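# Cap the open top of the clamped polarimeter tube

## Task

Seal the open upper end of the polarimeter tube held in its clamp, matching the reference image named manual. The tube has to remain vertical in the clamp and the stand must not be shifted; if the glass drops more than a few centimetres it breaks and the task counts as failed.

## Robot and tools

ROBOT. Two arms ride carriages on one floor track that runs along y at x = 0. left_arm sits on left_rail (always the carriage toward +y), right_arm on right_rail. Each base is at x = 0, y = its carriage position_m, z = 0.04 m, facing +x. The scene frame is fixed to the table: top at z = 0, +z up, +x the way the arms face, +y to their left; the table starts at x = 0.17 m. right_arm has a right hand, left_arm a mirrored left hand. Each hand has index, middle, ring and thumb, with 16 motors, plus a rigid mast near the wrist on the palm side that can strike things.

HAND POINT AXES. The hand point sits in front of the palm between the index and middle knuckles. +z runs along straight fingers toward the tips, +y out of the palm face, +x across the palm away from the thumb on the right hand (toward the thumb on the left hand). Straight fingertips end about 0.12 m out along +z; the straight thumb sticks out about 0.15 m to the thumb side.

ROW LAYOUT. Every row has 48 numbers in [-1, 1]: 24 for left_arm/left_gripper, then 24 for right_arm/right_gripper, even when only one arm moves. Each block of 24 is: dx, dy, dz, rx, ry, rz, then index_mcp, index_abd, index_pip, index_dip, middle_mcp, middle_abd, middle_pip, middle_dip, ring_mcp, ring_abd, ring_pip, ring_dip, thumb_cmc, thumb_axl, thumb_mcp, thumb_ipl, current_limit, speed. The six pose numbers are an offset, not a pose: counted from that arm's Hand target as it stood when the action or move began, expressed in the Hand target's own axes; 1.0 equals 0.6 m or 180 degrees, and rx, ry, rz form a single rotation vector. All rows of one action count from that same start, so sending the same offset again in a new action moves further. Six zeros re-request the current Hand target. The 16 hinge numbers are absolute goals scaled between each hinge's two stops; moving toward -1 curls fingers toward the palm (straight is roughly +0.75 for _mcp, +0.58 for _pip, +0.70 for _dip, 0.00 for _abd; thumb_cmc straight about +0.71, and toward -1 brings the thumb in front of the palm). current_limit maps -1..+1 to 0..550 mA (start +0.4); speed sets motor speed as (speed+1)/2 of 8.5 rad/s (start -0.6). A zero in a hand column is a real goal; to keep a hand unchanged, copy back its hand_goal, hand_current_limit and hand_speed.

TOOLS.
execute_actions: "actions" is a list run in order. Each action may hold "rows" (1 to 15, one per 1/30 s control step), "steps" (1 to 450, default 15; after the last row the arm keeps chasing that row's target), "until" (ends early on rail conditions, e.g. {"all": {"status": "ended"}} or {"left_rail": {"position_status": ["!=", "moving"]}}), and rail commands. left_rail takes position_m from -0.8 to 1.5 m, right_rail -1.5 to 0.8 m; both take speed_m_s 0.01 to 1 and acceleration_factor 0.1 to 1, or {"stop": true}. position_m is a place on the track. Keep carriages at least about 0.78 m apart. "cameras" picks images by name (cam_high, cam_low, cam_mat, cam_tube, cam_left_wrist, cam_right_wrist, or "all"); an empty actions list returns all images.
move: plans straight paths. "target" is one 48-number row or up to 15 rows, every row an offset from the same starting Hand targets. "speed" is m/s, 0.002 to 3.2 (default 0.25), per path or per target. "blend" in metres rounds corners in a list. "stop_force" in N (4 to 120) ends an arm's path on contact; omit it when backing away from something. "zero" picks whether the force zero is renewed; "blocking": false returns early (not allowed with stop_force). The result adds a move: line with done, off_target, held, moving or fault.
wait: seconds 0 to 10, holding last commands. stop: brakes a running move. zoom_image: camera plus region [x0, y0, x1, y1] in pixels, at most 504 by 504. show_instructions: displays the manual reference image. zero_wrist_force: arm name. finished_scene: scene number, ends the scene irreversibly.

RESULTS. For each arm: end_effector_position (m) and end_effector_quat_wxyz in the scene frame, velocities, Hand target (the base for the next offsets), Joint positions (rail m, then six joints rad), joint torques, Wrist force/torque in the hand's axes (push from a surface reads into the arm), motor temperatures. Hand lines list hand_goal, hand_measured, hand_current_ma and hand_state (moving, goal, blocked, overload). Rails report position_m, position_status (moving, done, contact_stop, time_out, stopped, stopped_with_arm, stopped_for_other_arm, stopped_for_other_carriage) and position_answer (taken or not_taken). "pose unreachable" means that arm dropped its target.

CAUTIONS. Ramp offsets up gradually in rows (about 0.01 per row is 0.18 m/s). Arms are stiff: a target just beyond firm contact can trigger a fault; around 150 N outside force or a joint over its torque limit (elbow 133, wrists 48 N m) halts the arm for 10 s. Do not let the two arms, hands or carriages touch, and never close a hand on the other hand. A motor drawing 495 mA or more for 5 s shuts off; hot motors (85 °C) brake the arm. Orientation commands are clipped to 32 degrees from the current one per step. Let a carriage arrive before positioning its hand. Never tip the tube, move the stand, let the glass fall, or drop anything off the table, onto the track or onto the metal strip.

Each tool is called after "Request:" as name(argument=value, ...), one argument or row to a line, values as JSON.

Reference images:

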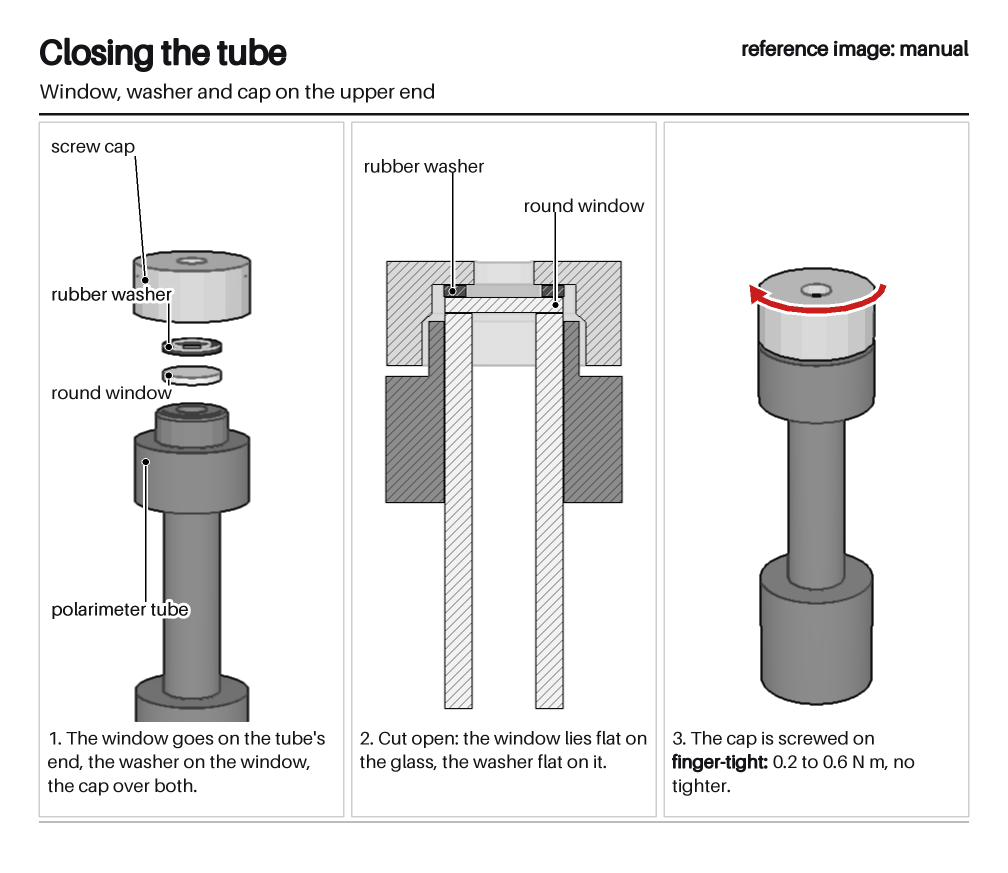

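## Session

Request:
execute_actions(
  actions=[],
)

Scene clock: 0.00 s.
left_arm: end_effector_position=(+0.3781, +1.1579, +0.6699) hand_goal=(+0.754, +0.000, +0.576, +0.696, +0.754, +0.000, +0.576, +0.696, +0.754, +0.000, +0.576, +0.696, +0.714, +0.678, +0.226, +0.168) hand_measured=(+0.754, +0.000, +0.576, +0.696, +0.754, +0.000, +0.576, +0.696, +0.754, +0.000, +0.576, +0.696, +0.714, +0.678, +0.226, +0.168) hand_current_ma=(+0, +0, +0, +0, +0, +0, +0, +0, +0, +0, +0, +0, +0, +0, +0, +0) hand_state=(goal, goal, goal, goal, goal, goal, goal, goal, goal, goal, goal, goal, goal, goal, goal, goal) hand_current_limit=0.40 hand_speed=-0.60 end_effector_quat_wxyz=(+0.000, +1.000, +0.000, +0.000) | right_arm: end_effector_position=(+0.3781, -0.9390, +0.6699) hand_goal=(+0.754, +0.000, +0.576, +0.696, +0.754, +0.000, +0.576, +0.696, +0.754, +0.000, +0.576, +0.696, +0.714, +0.678, +0.226, +0.168) hand_measured=(+0.754, +0.000, +0.576, +0.696, +0.754, +0.000, +0.576, +0.696, +0.754, +0.000, +0.576, +0.696, +0.714, +0.678, +0.226, +0.168) hand_current_ma=(+0, +0, +0, +0, +0, +0, +0, +0, +0, +0, +0, +0, +0, +0, +0, +0) hand_state=(goal, goal, goal, goal, goal, goal, goal, goal, goal, goal, goal, goal, goal, goal, goal, goal) hand_current_limit=0.40 hand_speed=-0.60 end_effector_quat_wxyz=(+0.000, +0.000, +1.000, +0.000)
Joint positions: left_arm=[1.164 -0.281 -1.775 1.606 1.739 1.571 -1.851] | right_arm=[-1.103 -0.281 -1.775 1.606 1.739 1.571 1.29]
Joint velocities: within noise
Joint torques (N m): no reading
Motor temperatures (°C): left_arm=[30 30 28 34 34 29] | right_arm=[28 33 30 33 32 39]
Wrist force (N): no reading
Wrist torque (N m): no reading
Wrist force, peak (N): no reading
Hand target: left_arm +0.3781, +1.1579, +0.6699; +0.000, +1.000, +0.000, +0.000 | right_arm +0.3781, -0.9390, +0.6699; +0.000, +0.000, +1.000, +0.000
left_rail: position_m=1.164 position_status=done
right_rail: position_m=-1.103 position_status=done

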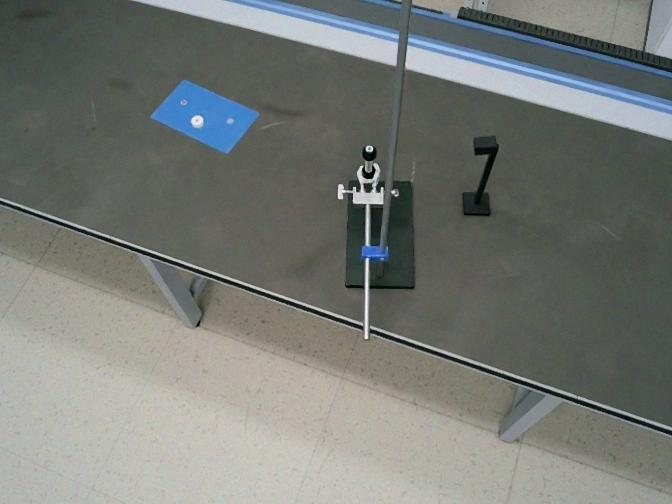

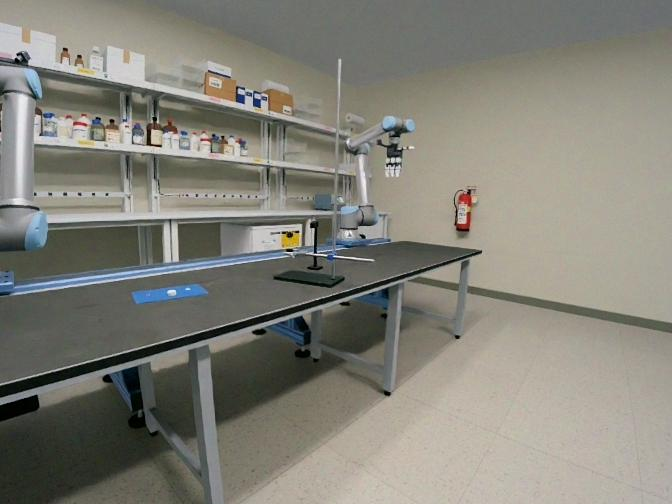

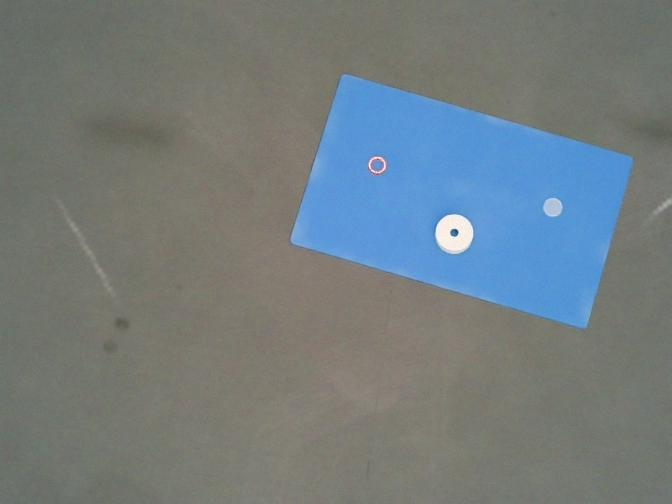

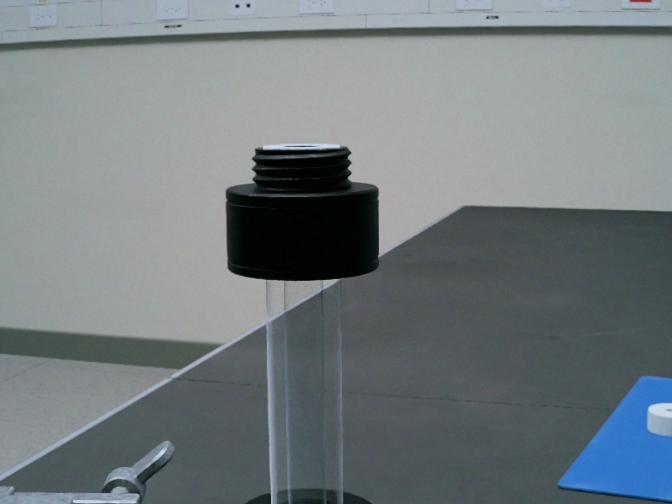

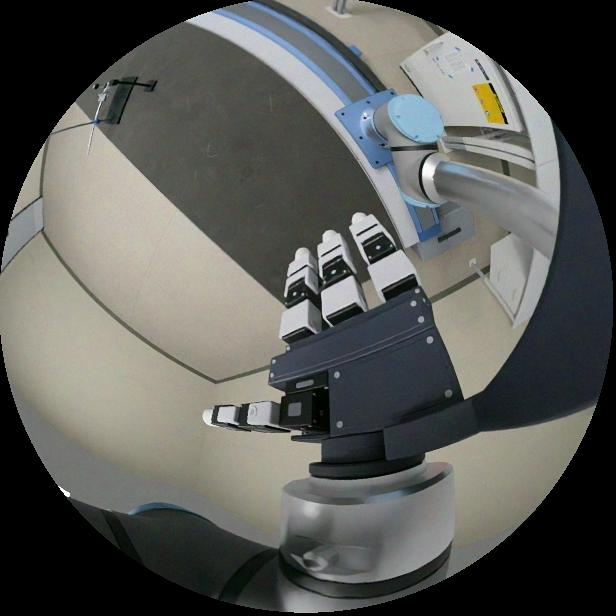

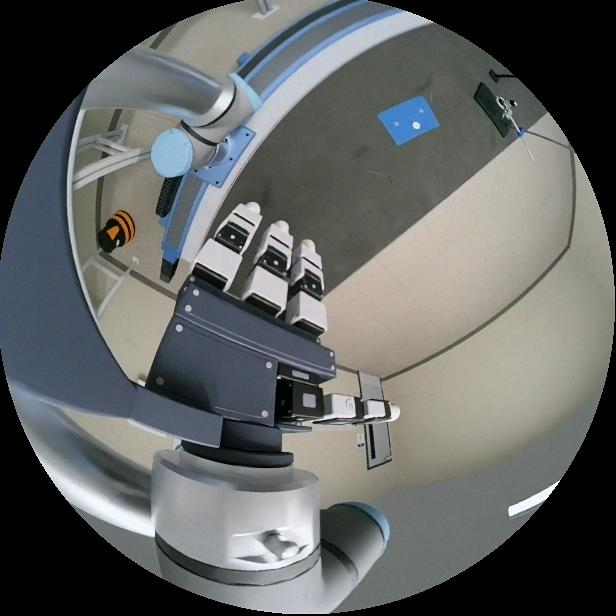

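Request:
zoom_image(
  camera="cam_high",
  region=[340, 120, 520, 300],
)

Request:
zoom_image(
  camera="cam_high",
  region=[350, 136, 390, 176],
)

Request:
zoom_image(
  camera="cam_mat",
  region=[340, 130, 600, 270],
)

Request:
zoom_image(
  camera="cam_tube",
  region=[200, 110, 400, 310],
)

Scaled by 2.800 from the camera's 672x504 image, which has a finer 960x720 frame.

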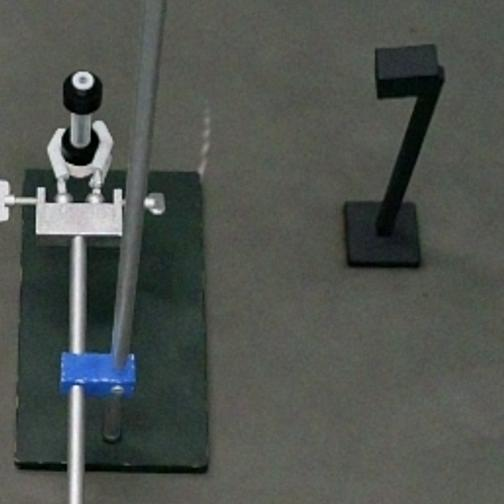

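Scaled by 12.600 from the camera's 672x504 image, which has a finer 960x720 frame.

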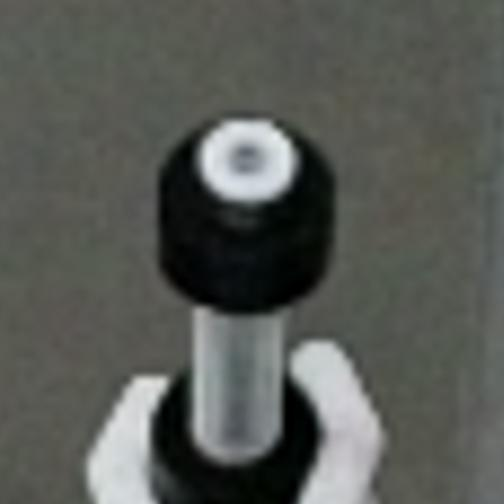

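Scaled by 1.938 from the camera's 672x504 image, which has a finer 960x720 frame.

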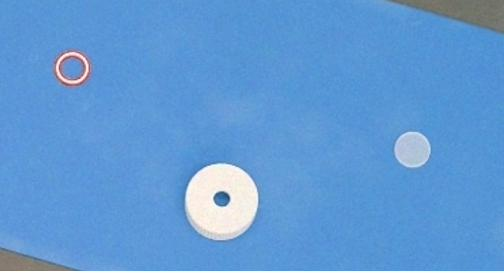

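Scaled by 2.520 from the camera's 672x504 image, which has a finer 960x720 frame.

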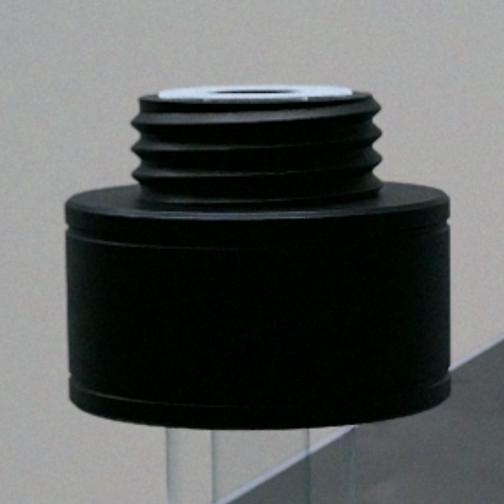

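Request:
execute_actions(
  actions=[
    {"right_rail":{"position_m":-1.05,"speed_m_s":0.3,"acceleration_factor":0.3},"steps":150,"until":{"right_rail":{"position_status":["!=","moving"]}}},
  ],
  cameras=[],
)

Request:
move(
  target=[
    [0,0,0,0,0,0,0.754,0,0.576,0.696,0.754,0,0.576,0.696,0.754,0,0.576,0.696,0.714,0.678,0.226,0.168,0.4,-0.6,-0.1,0.25,0.3,0,-0.1792,-0.4668,0.97,0.12,0.956,0.823,0.97,-0.12,0.956,0.823,0.97,-0.31,0.97,0.97,0.714,0.678,0.226,0.168,0.4,-0.7],
    [0,0,0,0,0,0,0.754,0,0.576,0.696,0.754,0,0.576,0.696,0.754,0,0.576,0.696,0.714,0.678,0.226,0.168,0.4,-0.6,-0.1933,0.535,0.9,0,-0.3581,-0.9327,0.97,0.12,0.956,0.823,0.97,-0.12,0.956,0.823,0.97,-0.31,0.97,0.97,0.714,0.678,0.226,0.168,0.4,-0.7],
  ],
  speed=[0.25,0.25],
  blend=[0.05,0],
  cameras=["cam_mat","cam_high"],
)

Scene clock: 69.37 s.
left_arm: end_effector_position=(+0.3781, +1.1579, +0.6699) hand_goal=(+0.754, +0.000, +0.576, +0.696, +0.754, +0.000, +0.576, +0.696, +0.754, +0.000, +0.576, +0.696, +0.714, +0.678, +0.226, +0.168) hand_measured=(+0.754, +0.000, +0.576, +0.696, +0.754, +0.000, +0.576, +0.696, +0.754, +0.000, +0.576, +0.696, +0.714, +0.678, +0.224, +0.168) hand_current_ma=(-3, +0, +2, +0, -3, +0, +2, +0, -3, +0, +2, +0, +1, -3, -9, -1) hand_state=(goal, goal, goal, goal, goal, goal, goal, goal, goal, goal, goal, goal, goal, goal, goal, goal) hand_current_limit=0.40 hand_speed=-0.60 end_effector_quat_wxyz=(+0.000, +1.000, +0.000, +0.000) | right_arm: end_effector_position=(+0.3781, -0.8862, +0.6699) hand_goal=(+0.754, +0.000, +0.576, +0.696, +0.754, +0.000, +0.576, +0.696, +0.754, +0.000, +0.576, +0.696, +0.714, +0.678, +0.226, +0.168) hand_measured=(+0.754, +0.000, +0.576, +0.696, +0.754, +0.000, +0.576, +0.696, +0.754, +0.000, +0.576, +0.696, +0.714, +0.678, +0.224, +0.168) hand_current_ma=(-1, +0, +0, +0, -1, +0, +0, +0, -1, +0, +0, +0, +0, -1, -3, +0) hand_state=(goal, goal, goal, goal, goal, goal, goal, goal, goal, goal, goal, goal, goal, goal, goal, goal) hand_current_limit=0.40 hand_speed=-0.60 end_effector_quat_wxyz=(+0.000, +0.000, +1.000, +0.000)
Joint positions: left_arm=[1.164 -0.281 -1.775 1.606 1.739 1.571 -1.851] | right_arm=[-1.05 -0.281 -1.775 1.606 1.739 1.571 1.29]
Joint torques (N m): left_arm=[-1.62 -19.01 -37.77 4.51 0.33 -0.49] | right_arm=[-1.85 -17.92 -40.46 4.64 -0.05 -0.2]
Wrist force (N): left_arm=[-0.2 -0.1 0.3] | right_arm=[0.3 -0.1 0.3]
Wrist torque (N m): left_arm=[-0.05 0.05 -0.02] | right_arm=[-0.04 -0.05 0.02]
Wrist force, peak (N): left_arm=[-0.7 0.7 0.6] | right_arm=[0.2 -0.9 0.0]
Hand target: left_arm +0.3781, +1.1579, +0.6699; +0.000, +1.000, +0.000, +0.000 | right_arm +0.3781, -0.8862, +0.6699; +0.000, +0.000, +1.000, +0.000
left_rail: position_m=1.164 position_status=done
right_rail: position_m=-1.050 speed_m_s=0.30 position_status=done
No camera images: "cameras" was empty.

Scene clock: 76.87 s.
left_arm: end_effector_position=(+0.3781, +1.1579, +0.6699) hand_goal=(+0.754, +0.000, +0.576, +0.696, +0.754, +0.000, +0.576, +0.696, +0.754, +0.000, +0.576, +0.696, +0.714, +0.678, +0.226, +0.168) hand_measured=(+0.754, +0.000, +0.576, +0.696, +0.754, +0.000, +0.576, +0.696, +0.754, +0.000, +0.576, +0.696, +0.714, +0.678, +0.224, +0.168) hand_current_ma=(-3, +0, +2, +0, -3, +0, +2, +0, -3, +0, +2, +0, +1, -3, -9, -1) hand_state=(goal, goal, goal, goal, goal, goal, goal, goal, goal, goal, goal, goal, goal, goal, goal, goal) hand_current_limit=0.40 hand_speed=-0.60 end_effector_quat_wxyz=(+0.000, +1.000, +0.000, +0.000) | right_arm: end_effector_position=(+0.4941, -0.5652, +0.1300) hand_goal=(+0.970, +0.120, +0.956, +0.824, +0.970, -0.120, +0.956, +0.824, +0.970, -0.310, +0.970, +0.970, +0.714, +0.678, +0.226, +0.168) hand_measured=(+0.958, +0.116, +0.950, +0.822, +0.960, -0.118, +0.950, +0.822, +0.960, -0.308, +0.964, +0.966, +0.710, +0.678, +0.224, +0.168) hand_current_ma=(-20, -4, -9, -3, -19, +1, -8, -3, -16, +2, -8, -3, -5, -1, -3, +0) hand_state=(goal, goal, goal, goal, goal, goal, goal, goal, goal, goal, goal, goal, goal, goal, goal, goal) hand_current_limit=0.40 hand_speed=-0.70 end_effector_quat_wxyz=(-0.358, +0.934, -0.002, +0.000)
Joint positions: left_arm=[1.164 -0.281 -1.775 1.606 1.739 1.571 -1.851] | right_arm=[-1.05 0.364 -1.085 1.757 0.587 0.896 -1.094]
Joint torques (N m): left_arm=[-1.28 -19.39 -37.42 4.47 0.19 -0.47] | right_arm=[17.13 -52.98 -39.77 7.95 -4.08 -4.16]
Wrist force (N): left_arm=[-0.2 0.3 0.5] | right_arm=[0.6 -1.2 0.9]
Wrist torque (N m): left_arm=[0.00 0.05 -0.03] | right_arm=[-0.29 -0.14 -0.09]
Wrist force, peak (N): left_arm=[-0.6 0.6 0.8] | right_arm=[0.7 -0.9 1.7]
Hand target: left_arm +0.3781, +1.1579, +0.6699; +0.000, +1.000, +0.000, +0.000 | right_arm +0.4941, -0.5652, +0.1299; -0.358, +0.934, -0.001, +0.000
Off the commanded pose: left_arm 0.000 m, 0 deg | right_arm 0.000 m, 0 deg.
left_rail: position_m=1.164 position_status=done
right_rail: position_m=-1.050 speed_m_s=0.30 position_status=done
move: done; blend cut to 0 m at target 1
Images, in order (width x height): cam_high 672x504, cam_mat 672x504.

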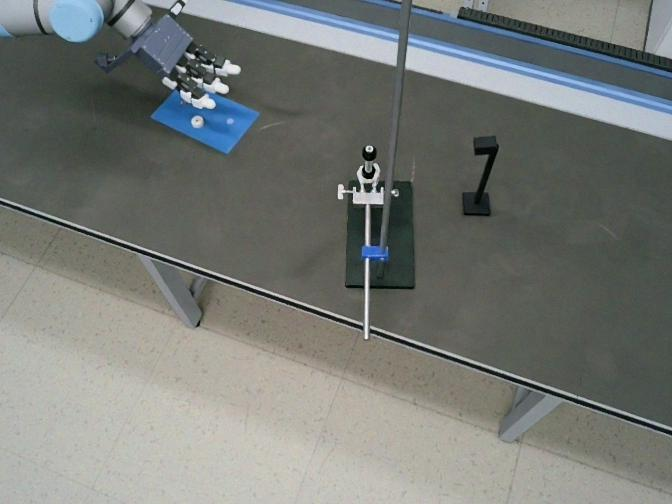

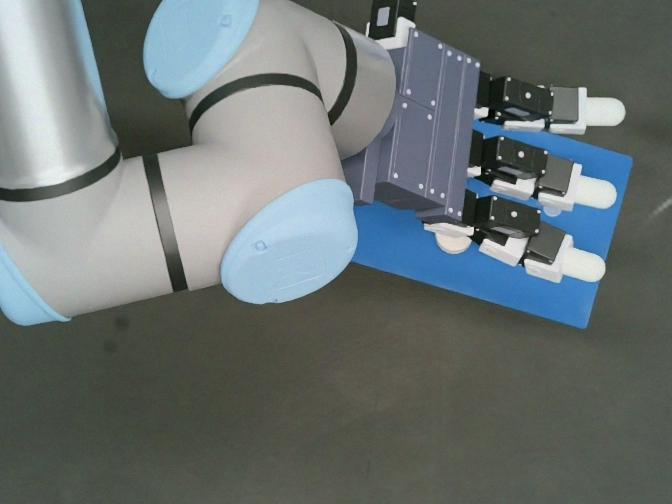

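Request:
move(
  target=[0,0,0,0,0,0,0.754,0,0.576,0.696,0.754,0,0.576,0.696,0.754,0,0.576,0.696,0.714,0.678,0.226,0.168,0.4,-0.6,0.0283,0.1115,0.1239,0,0,0,0.97,0.12,0.956,0.823,0.97,-0.12,0.956,0.823,0.97,-0.31,0.97,0.97,0.714,0.678,0.226,0.168,0.4,-0.7],
  speed=0.12,
  cameras=["cam_mat","cam_right_wrist"],
)

Request:
zoom_image(
  camera="cam_mat",
  region=[420, 80, 640, 300],
)

Request:
zoom_image(
  camera="cam_right_wrist",
  region=[200, 60, 400, 260],
)

Scene clock: 87.00 s.
left_arm: end_effector_position=(+0.3781, +1.1579, +0.6699) hand_goal=(+0.754, +0.000, +0.576, +0.696, +0.754, +0.000, +0.576, +0.696, +0.754, +0.000, +0.576, +0.696, +0.714, +0.678, +0.226, +0.168) hand_measured=(+0.754, +0.000, +0.576, +0.696, +0.754, +0.000, +0.576, +0.696, +0.754, +0.000, +0.576, +0.696, +0.714, +0.678, +0.224, +0.168) hand_current_ma=(-3, +0, +2, +0, -3, +0, +2, +0, -3, +0, +2, +0, +1, -3, -9, -1) hand_state=(goal, goal, goal, goal, goal, goal, goal, goal, goal, goal, goal, goal, goal, goal, goal, goal) hand_current_limit=0.40 hand_speed=-0.60 end_effector_quat_wxyz=(+0.000, +1.000, +0.000, +0.000) | right_arm: end_effector_position=(+0.5110, -0.5652, +0.0300) hand_goal=(+0.970, +0.120, +0.956, +0.824, +0.970, -0.120, +0.956, +0.824, +0.970, -0.310, +0.970, +0.970, +0.714, +0.678, +0.226, +0.168) hand_measured=(+0.958, +0.116, +0.950, +0.822, +0.960, -0.118, +0.950, +0.822, +0.960, -0.308, +0.964, +0.966, +0.710, +0.678, +0.224, +0.168) hand_current_ma=(-20, -4, -9, -3, -19, +1, -8, -3, -16, +2, -8, -3, -5, -1, -3, +0) hand_state=(goal, goal, goal, goal, goal, goal, goal, goal, goal, goal, goal, goal, goal, goal, goal, goal) hand_current_limit=0.40 hand_speed=-0.70 end_effector_quat_wxyz=(-0.358, +0.934, -0.001, +0.000)
Joint positions: left_arm=[1.164 -0.281 -1.775 1.606 1.739 1.571 -1.851] | right_arm=[-1.05 0.354 -0.954 1.766 0.455 0.893 -1.106]
Joint torques (N m): left_arm=[-1.08 -19.36 -36.69 4.46 0.38 -0.33] | right_arm=[-20.3 -56.37 -35.37 -0.6 -4.13 -3.75]
Wrist force (N): left_arm=[-0.4 0.3 0.2] | right_arm=[0.9 -0.9 0.2]
Wrist torque (N m): left_arm=[0.02 0.06 -0.04] | right_arm=[-0.21 -0.18 -0.07]
Wrist force, peak (N): left_arm=[-0.8 0.9 0.3] | right_arm=[0.7 -1.8 -0.2]
Hand target: left_arm +0.3781, +1.1579, +0.6699; +0.000, +1.000, +0.000, +0.000 | right_arm +0.5110, -0.5652, +0.0299; -0.358, +0.934, -0.001, +0.000
Off the commanded pose: left_arm 0.000 m, 0 deg | right_arm 0.000 m, 0 deg.
left_rail: position_m=1.164 position_status=done
right_rail: position_m=-1.050 speed_m_s=0.30 position_status=done
move: done
Images, in order (width x height): cam_mat 672x504, cam_right_wrist 616x616.

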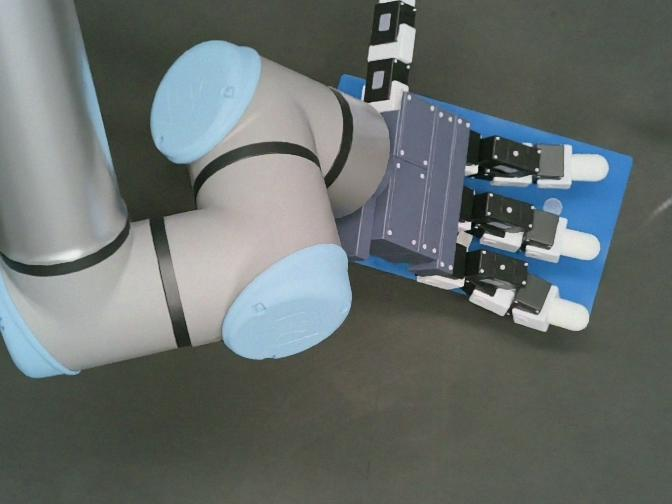

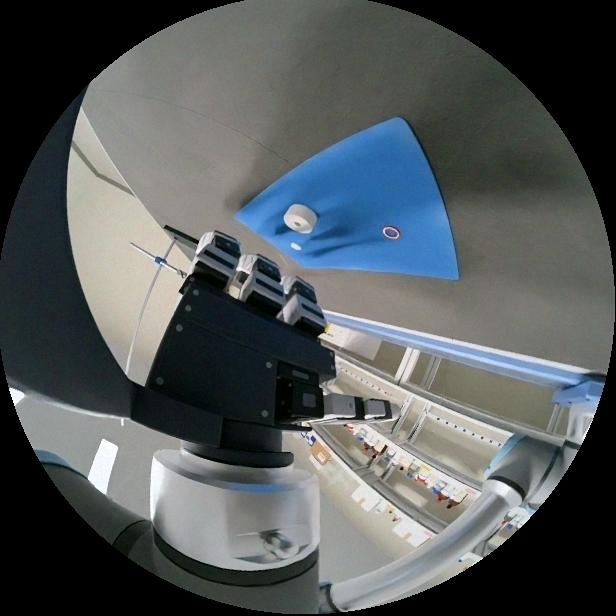

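Scaled by 2.291 from the camera's 672x504 image, which has a finer 960x720 frame.

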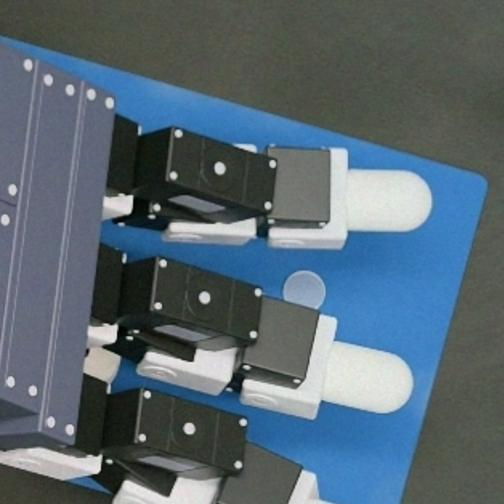

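Scaled by 2.520 from the camera's 616x616 image, which has a finer 880x880 frame.

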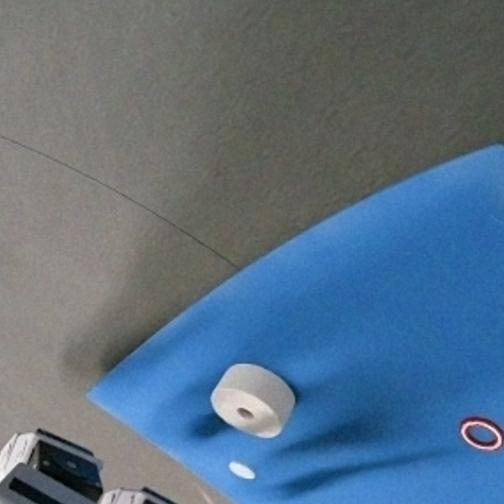

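Request:
move(
  target=[0,0,0,0,0,0,0.754,0,0.576,0.696,0.754,0,0.576,0.696,0.754,0,0.576,0.696,0.714,0.678,0.226,0.168,0.4,-0.6,-0.0127,0.04684,0.05202,0,0,0,0.97,0.12,0.956,0.823,0.97,-0.12,0.956,0.823,0.97,-0.31,0.97,0.97,0.714,0.678,0.226,0.168,0.4,-0.7],
  speed=0.06,
  stop_force=8,
  cameras=["cam_mat"],
)

Request:
zoom_image(
  camera="cam_mat",
  region=[480, 130, 620, 270],
)

Scene clock: 100.60 s.
left_arm: end_effector_position=(+0.3781, +1.1579, +0.6699) hand_goal=(+0.754, +0.000, +0.576, +0.696, +0.754, +0.000, +0.576, +0.696, +0.754, +0.000, +0.576, +0.696, +0.714, +0.678, +0.226, +0.168) hand_measured=(+0.754, +0.000, +0.576, +0.696, +0.754, +0.000, +0.576, +0.696, +0.754, +0.000, +0.576, +0.696, +0.714, +0.678, +0.224, +0.168) hand_current_ma=(-3, +0, +2, +0, -3, +0, +2, +0, -3, +0, +2, +0, +1, -3, -9, -1) hand_state=(goal, goal, goal, goal, goal, goal, goal, goal, goal, goal, goal, goal, goal, goal, goal, goal) hand_current_limit=0.40 hand_speed=-0.60 end_effector_quat_wxyz=(+0.000, +1.000, +0.000, +0.000) | right_arm: end_effector_position=(+0.5033, -0.5651, -0.0121) hand_goal=(+0.970, +0.120, +0.956, +0.824, +0.970, -0.120, +0.956, +0.824, +0.970, -0.310, +0.970, +0.970, +0.714, +0.678, +0.226, +0.168) hand_measured=(+0.958, +0.116, +0.950, +0.822, +0.960, -0.118, +0.950, +0.822, +0.960, -0.308, +0.964, +0.966, +0.710, +0.678, +0.224, +0.168) hand_current_ma=(-20, -4, -9, -3, -19, +1, -8, -3, -16, +2, -8, -3, -5, -1, -3, +0) hand_state=(goal, goal, goal, goal, goal, goal, goal, goal, goal, goal, goal, goal, goal, goal, goal, goal) hand_current_limit=0.40 hand_speed=-0.70 end_effector_quat_wxyz=(-0.358, +0.934, -0.001, +0.000)
Joint positions: left_arm=[1.164 -0.281 -1.775 1.606 1.739 1.571 -1.851] | right_arm=[-1.05 0.358 -0.909 1.788 0.385 0.894 -1.101]
Joint torques (N m): left_arm=[-1.18 -20.05 -36.75 4.41 0.38 -0.48] | right_arm=[16.64 -59.31 -17.46 -0.33 1.2 3.06]
Wrist force (N): left_arm=[0.0 0.6 -0.3] | right_arm=[1.0 -1.2 0.5]
Wrist torque (N m): left_arm=[0.10 0.01 -0.01] | right_arm=[-0.26 -0.20 -0.21]
Wrist force, peak (N): left_arm=[-0.8 0.5 0.4] | right_arm=[1.3 -1.3 0.3]
Hand target: left_arm +0.3781, +1.1579, +0.6699; +0.000, +1.000, +0.000, +0.000 | right_arm +0.5033, -0.5651, -0.0121; -0.358, +0.934, -0.001, +0.000
Off the commanded pose: left_arm 0.000 m, 0 deg | right_arm 0.000 m, 0 deg.
left_rail: position_m=1.164 position_status=done
right_rail: position_m=-1.050 speed_m_s=0.30 position_status=done
move: done
Images, in order (width x height): cam_mat 672x504.

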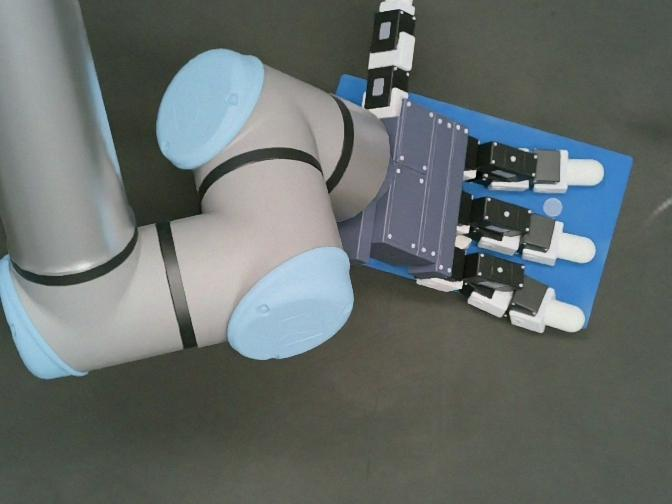

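Scaled by 3.600 from the camera's 672x504 image, which has a finer 960x720 frame.

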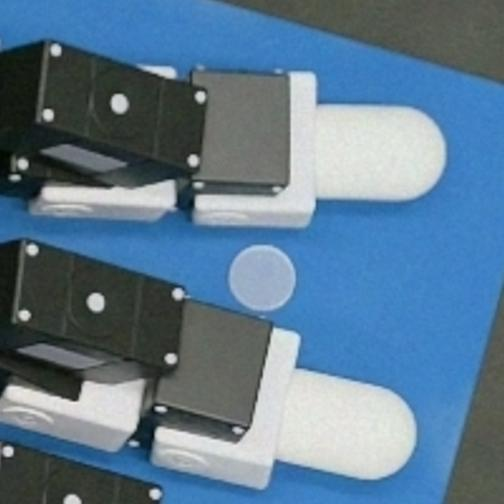

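Request:
move(
  target=[0,0,0,0,0,0,0.754,0,0.576,0.696,0.754,0,0.576,0.696,0.754,0,0.576,0.696,0.714,0.678,0.226,0.168,0.4,-0.6,-0.0012,0.00948,0.01053,0,0,0,0.97,0.12,0.956,0.823,0.97,-0.12,0.956,0.823,0.97,-0.31,0.97,0.97,0.714,0.678,0.226,0.168,0.4,-0.7],
  speed=0.005,
  stop_force=4,
  cameras=["cam_mat"],
)

Request:
zoom_image(
  camera="cam_mat",
  region=[480, 130, 620, 270],
)

Scene clock: 109.47 s.
left_arm: end_effector_position=(+0.3781, +1.1579, +0.6699) hand_goal=(+0.754, +0.000, +0.576, +0.696, +0.754, +0.000, +0.576, +0.696, +0.754, +0.000, +0.576, +0.696, +0.714, +0.678, +0.226, +0.168) hand_measured=(+0.754, +0.000, +0.576, +0.696, +0.754, +0.000, +0.576, +0.696, +0.754, +0.000, +0.576, +0.696, +0.714, +0.678, +0.224, +0.168) hand_current_ma=(-3, +0, +2, +0, -3, +0, +2, +0, -3, +0, +2, +0, +1, -3, -9, -1) hand_state=(goal, goal, goal, goal, goal, goal, goal, goal, goal, goal, goal, goal, goal, goal, goal, goal) hand_current_limit=0.40 hand_speed=-0.60 end_effector_quat_wxyz=(+0.000, +1.000, +0.000, +0.000) | right_arm: end_effector_position=(+0.5028, -0.5651, -0.0178) hand_goal=(+0.970, +0.120, +0.956, +0.824, +0.970, -0.120, +0.956, +0.824, +0.970, -0.310, +0.970, +0.970, +0.714, +0.678, +0.226, +0.168) hand_measured=(+0.968, +0.116, +0.956, +0.822, +0.972, -0.118, +0.952, +0.822, +0.972, -0.308, +0.970, +0.966, +0.710, +0.678, +0.224, +0.168) hand_current_ma=(-3, -4, +0, -3, +3, +1, -4, -3, +1, +2, +0, -3, -5, -1, -3, +0) hand_state=(goal, goal, goal, goal, goal, goal, goal, goal, goal, goal, goal, goal, goal, goal, goal, goal) hand_current_limit=0.40 hand_speed=-0.70 end_effector_quat_wxyz=(-0.358, +0.934, -0.001, +0.000)
Joint positions: left_arm=[1.164 -0.281 -1.775 1.606 1.739 1.571 -1.851] | right_arm=[-1.05 0.359 -0.902 1.79 0.376 0.894 -1.1]
Joint torques (N m): left_arm=[-1.33 -20.01 -35.91 4.56 0.52 -0.38] | right_arm=[10.45 -85.36 -30.14 7.65 1.29 1.91]
Wrist force (N): left_arm=[-0.3 0.1 0.4] | right_arm=[0.8 -3.2 -1.0]
Wrist torque (N m): left_arm=[-0.03 0.05 -0.03] | right_arm=[-0.02 -0.06 -0.28]
Wrist force, peak (N): left_arm=[-0.4 0.4 1.1] | right_arm=[1.1 -4.1 -2.8]
Hand target: left_arm +0.3781, +1.1579, +0.6699; +0.000, +1.000, +0.000, +0.000 | right_arm +0.5029, -0.5651, -0.0178; -0.358, +0.934, -0.001, +0.000 (not the last commanded pose)
Off the commanded pose: left_arm 0.000 m, 0 deg | right_arm 0.003 m, 0 deg.
left_rail: position_m=1.164 position_status=done
right_rail: position_m=-1.050 speed_m_s=0.30 position_status=done
move: contact (right_arm)
Images, in order (width x height): cam_mat 672x504.

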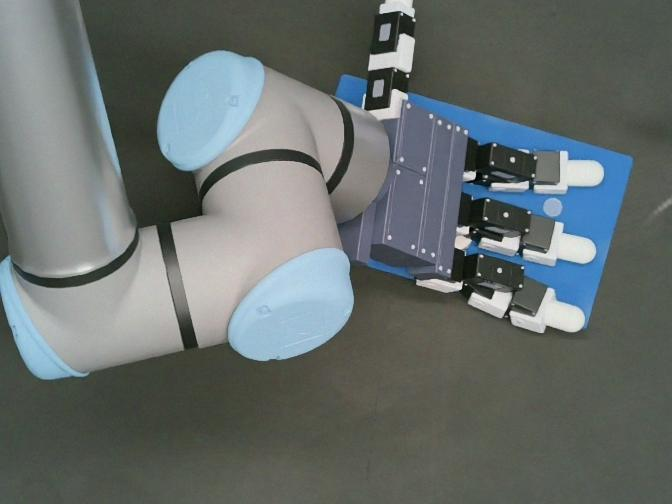

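Scaled by 3.600 from the camera's 672x504 image, which has a finer 960x720 frame.

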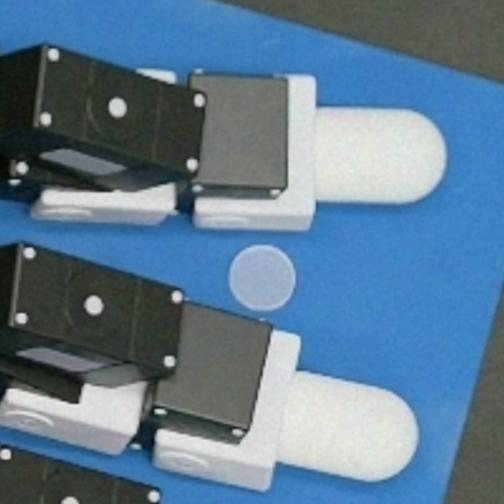

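Request:
execute_actions(
  actions=[
    {"rows":[[0,0,0,0,0,0,0.754,0,0.576,0.696,0.754,0,0.576,0.696,0.754,0,0.576,0.696,0.714,0.678,0.226,0.168,0.4,-0.6,-0.0006,-0.0006,-0.0007,0,0,0,0.97,0.12,0.956,0.823,0.97,-0.12,0.956,0.823,0.97,-0.31,0.97,0.97,0.714,0.678,0.226,0.168,0.4,-0.9]],"steps":15},
    {"rows":[[0,0,0,0,0,0,0.754,0,0.576,0.696,0.754,0,0.576,0.696,0.754,0,0.576,0.696,0.714,0.678,0.226,0.168,0.4,-0.6,0,0,0,0,0,0,0.97,0.0,0.956,0.823,0.97,0.01,0.956,0.823,0.97,-0.31,0.97,0.97,0.714,0.678,0.226,0.168,0.4,-0.95]],"steps":40},
  ],
  cameras=["cam_mat"],
)

Request:
zoom_image(
  camera="cam_mat",
  region=[480, 130, 620, 270],
)

Scene clock: 121.43 s.
left_arm: end_effector_position=(+0.3781, +1.1579, +0.6699) hand_goal=(+0.754, +0.000, +0.576, +0.696, +0.754, +0.000, +0.576, +0.696, +0.754, +0.000, +0.576, +0.696, +0.714, +0.678, +0.226, +0.168) hand_measured=(+0.754, +0.000, +0.576, +0.696, +0.754, +0.000, +0.576, +0.696, +0.754, +0.000, +0.576, +0.696, +0.714, +0.678, +0.224, +0.168) hand_current_ma=(-3, +0, +2, +0, -3, +0, +2, +0, -3, +0, +2, +0, +1, -3, -9, -1) hand_state=(goal, goal, goal, goal, goal, goal, goal, goal, goal, goal, goal, goal, goal, goal, goal, goal) hand_current_limit=0.40 hand_speed=-0.60 end_effector_quat_wxyz=(+0.000, +1.000, +0.000, +0.000) | right_arm: end_effector_position=(+0.5025, -0.5652, -0.0173) hand_goal=(+0.970, +0.000, +0.956, +0.824, +0.970, +0.010, +0.956, +0.824, +0.970, -0.310, +0.970, +0.970, +0.714, +0.678, +0.226, +0.168) hand_measured=(+0.962, +0.010, +0.956, +0.822, +0.964, -0.008, +0.952, +0.822, +0.968, -0.308, +0.970, +0.966, +0.710, +0.678, +0.224, +0.168) hand_current_ma=(-12, +13, +0, -3, -9, -28, -4, -3, -2, +2, +0, -3, -5, -1, -3, +0) hand_state=(goal, goal, goal, goal, goal, goal, goal, goal, goal, goal, goal, goal, goal, goal, goal, goal) hand_current_limit=0.40 hand_speed=-0.95 end_effector_quat_wxyz=(-0.358, +0.934, -0.001, +0.000)
Joint positions: left_arm=[1.164 -0.281 -1.775 1.606 1.739 1.571 -1.851] | right_arm=[-1.05 0.359 -0.904 1.79 0.377 0.894 -1.1]
Joint torques (N m): left_arm=[-1.06 -20.13 -36 4.44 0.55 -0.48] | right_arm=[15.71 -86.5 -16.98 7.87 1.3 3.26]
Wrist force (N): left_arm=[0.1 0.1 0.4] | right_arm=[1.0 -1.6 0.1]
Wrist torque (N m): left_arm=[-0.02 0.00 0.00] | right_arm=[-0.20 -0.15 -0.23]
Wrist force, peak (N): left_arm=[-0.4 0.9 0.5] | right_arm=[0.9 -3.3 -1.6]
Hand target: left_arm +0.3781, +1.1579, +0.6699; +0.000, +1.000, +0.000, +0.000 | right_arm +0.5025, -0.5652, -0.0173; -0.358, +0.934, -0.001, +0.000
Off the commanded pose: left_arm 0.000 m, 0 deg | right_arm 0.000 m, 0 deg.
left_rail: position_m=1.164 position_status=done
right_rail: position_m=-1.050 speed_m_s=0.30 position_status=done
Images, in order (width x height): cam_mat 672x504.

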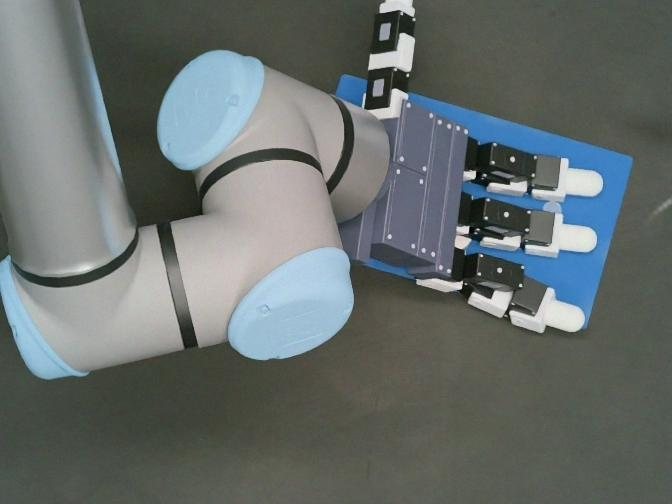

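Scaled by 3.600 from the camera's 672x504 image, which has a finer 960x720 frame.

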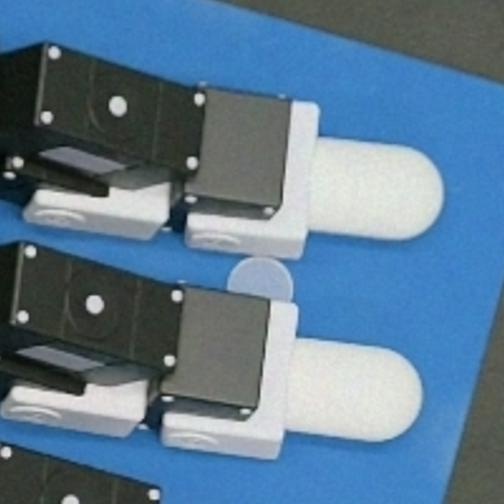

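Request:
execute_actions(
  actions=[
    {"rows":[[0,0,0,0,0,0,0.754,0,0.576,0.696,0.754,0,0.576,0.696,0.754,0,0.576,0.696,0.714,0.678,0.226,0.168,0.4,-0.6,0,0,0,0,0,0,0.97,-0.035,0.956,0.823,0.97,0.035,0.956,0.823,0.97,-0.31,0.97,0.97,0.714,0.678,0.226,0.168,0.4,-0.97]],"steps":40},
  ],
  cameras=[],
)

Request:
move(
  target=[0,0,0,0,0,0,0.754,0,0.576,0.696,0.754,0,0.576,0.696,0.754,0,0.576,0.696,0.714,0.678,0.226,0.168,0.4,-0.6,0,-0.0334,-0.0372,0,0,0,0.97,-0.035,0.956,0.823,0.97,0.035,0.956,0.823,0.97,-0.31,0.97,0.97,0.714,0.678,0.226,0.168,0.4,-0.97],
  speed=0.02,
  cameras=["cam_mat"],
)

Request:
zoom_image(
  camera="cam_mat",
  region=[480, 130, 620, 270],
)

Scene clock: 128.17 s.
left_arm: end_effector_position=(+0.3781, +1.1579, +0.6699) hand_goal=(+0.754, +0.000, +0.576, +0.696, +0.754, +0.000, +0.576, +0.696, +0.754, +0.000, +0.576, +0.696, +0.714, +0.678, +0.226, +0.168) hand_measured=(+0.754, +0.000, +0.576, +0.696, +0.754, +0.000, +0.576, +0.696, +0.754, +0.000, +0.576, +0.696, +0.714, +0.678, +0.224, +0.168) hand_current_ma=(-3, +0, +2, +0, -3, +0, +2, +0, -3, +0, +2, +0, +1, -3, -9, -1) hand_state=(goal, goal, goal, goal, goal, goal, goal, goal, goal, goal, goal, goal, goal, goal, goal, goal) hand_current_limit=0.40 hand_speed=-0.60 end_effector_quat_wxyz=(+0.000, +1.000, +0.000, +0.000) | right_arm: end_effector_position=(+0.5025, -0.5652, -0.0173) hand_goal=(+0.970, -0.034, +0.956, +0.824, +0.970, +0.036, +0.956, +0.824, +0.970, -0.310, +0.970, +0.970, +0.714, +0.678, +0.226, +0.168) hand_measured=(+0.962, +0.010, +0.956, +0.822, +0.964, -0.002, +0.952, +0.822, +0.968, -0.308, +0.970, +0.966, +0.710, +0.678, +0.224, +0.168) hand_current_ma=(-12, +94, +0, -3, -9, -78, -4, -3, -2, +2, +0, -3, -5, -1, -3, +0) hand_state=(goal, blocked, goal, goal, goal, blocked, goal, goal, goal, goal, goal, goal, goal, goal, goal, goal) hand_current_limit=0.40 hand_speed=-0.97 end_effector_quat_wxyz=(-0.358, +0.934, -0.001, +0.000)
Joint positions: left_arm=[1.164 -0.281 -1.775 1.606 1.739 1.571 -1.851] | right_arm=[-1.05 0.359 -0.904 1.79 0.377 0.894 -1.1]
Joint torques (N m): left_arm=[-1.23 -20.19 -35.69 4.56 0.63 -0.37] | right_arm=[17.06 -86.3 -16.96 7.79 1.24 3.24]
Wrist force (N): left_arm=[-0.2 0.3 0.5] | right_arm=[1.0 -1.3 0.2]
Wrist torque (N m): left_arm=[0.01 0.04 -0.03] | right_arm=[-0.18 -0.15 -0.21]
Wrist force, peak (N): left_arm=[-0.4 0.2 0.9] | right_arm=[1.0 -1.8 -0.2]
Hand target: left_arm +0.3781, +1.1579, +0.6699; +0.000, +1.000, +0.000, +0.000 | right_arm +0.5025, -0.5652, -0.0173; -0.358, +0.934, -0.001, +0.000
Off the commanded pose: left_arm 0.000 m, 0 deg | right_arm 0.000 m, 0 deg.
left_rail: position_m=1.164 position_status=done
right_rail: position_m=-1.050 speed_m_s=0.30 position_status=done
No camera images: "cameras" was empty.

Scene clock: 129.97 s.
left_arm: end_effector_position=(+0.3781, +1.1579, +0.6699) hand_goal=(+0.754, +0.000, +0.576, +0.696, +0.754, +0.000, +0.576, +0.696, +0.754, +0.000, +0.576, +0.696, +0.714, +0.678, +0.226, +0.168) hand_measured=(+0.754, +0.000, +0.576, +0.696, +0.754, +0.000, +0.576, +0.696, +0.754, +0.000, +0.576, +0.696, +0.714, +0.678, +0.224, +0.168) hand_current_ma=(-3, +0, +2, +0, -3, +0, +2, +0, -3, +0, +2, +0, +1, -3, -9, -1) hand_state=(goal, goal, goal, goal, goal, goal, goal, goal, goal, goal, goal, goal, goal, goal, goal, goal) hand_current_limit=0.40 hand_speed=-0.60 end_effector_quat_wxyz=(+0.000, +1.000, +0.000, +0.000) | right_arm: end_effector_position=(+0.5025, -0.5652, +0.0126) hand_goal=(+0.970, -0.034, +0.956, +0.824, +0.970, +0.036, +0.956, +0.824, +0.970, -0.310, +0.970, +0.970, +0.714, +0.678, +0.226, +0.168) hand_measured=(+0.962, +0.010, +0.956, +0.822, +0.962, -0.002, +0.952, +0.822, +0.964, -0.308, +0.970, +0.966, +0.710, +0.678, +0.224, +0.168) hand_current_ma=(-12, +94, +0, -3, -11, -78, -4, -3, -9, +2, +0, -3, -5, -1, -3, +0) hand_state=(goal, blocked, goal, goal, goal, blocked, goal, goal, goal, goal, goal, goal, goal, goal, goal, goal) hand_current_limit=0.40 hand_speed=-0.97 end_effector_quat_wxyz=(-0.358, +0.934, -0.001, +0.000)
Joint positions: left_arm=[1.164 -0.281 -1.775 1.606 1.739 1.571 -1.851] | right_arm=[-1.05 0.359 -0.942 1.786 0.419 0.894 -1.1]
Joint torques (N m): left_arm=[-0.84 -20.87 -35.21 4.46 0.78 -0.27] | right_arm=[-13.09 -84.57 -33.94 8.73 -1.39 -3.76]
Wrist force (N): left_arm=[-0.3 0.8 0.2] | right_arm=[0.8 -1.2 0.4]
Wrist torque (N m): left_arm=[0.09 0.04 -0.05] | right_arm=[-0.26 -0.18 -0.23]
Wrist force, peak (N): left_arm=[-0.6 -0.3 0.7] | right_arm=[1.4 -1.3 0.5]
Hand target: left_arm +0.3781, +1.1579, +0.6699; +0.000, +1.000, +0.000, +0.000 | right_arm +0.5025, -0.5652, +0.0127; -0.358, +0.934, -0.001, +0.000
Off the commanded pose: left_arm 0.000 m, 0 deg | right_arm 0.000 m, 0 deg.
left_rail: position_m=1.164 position_status=done
right_rail: position_m=-1.050 speed_m_s=0.30 position_status=done
move: done
Images, in order (width x height): cam_mat 672x504.

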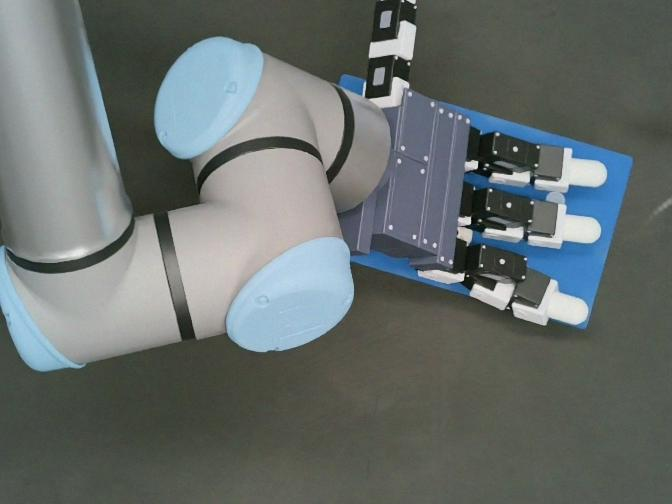

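Scaled by 3.600 from the camera's 672x504 image, which has a finer 960x720 frame.

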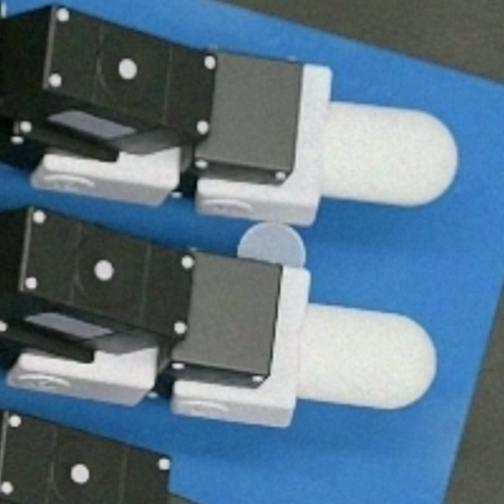

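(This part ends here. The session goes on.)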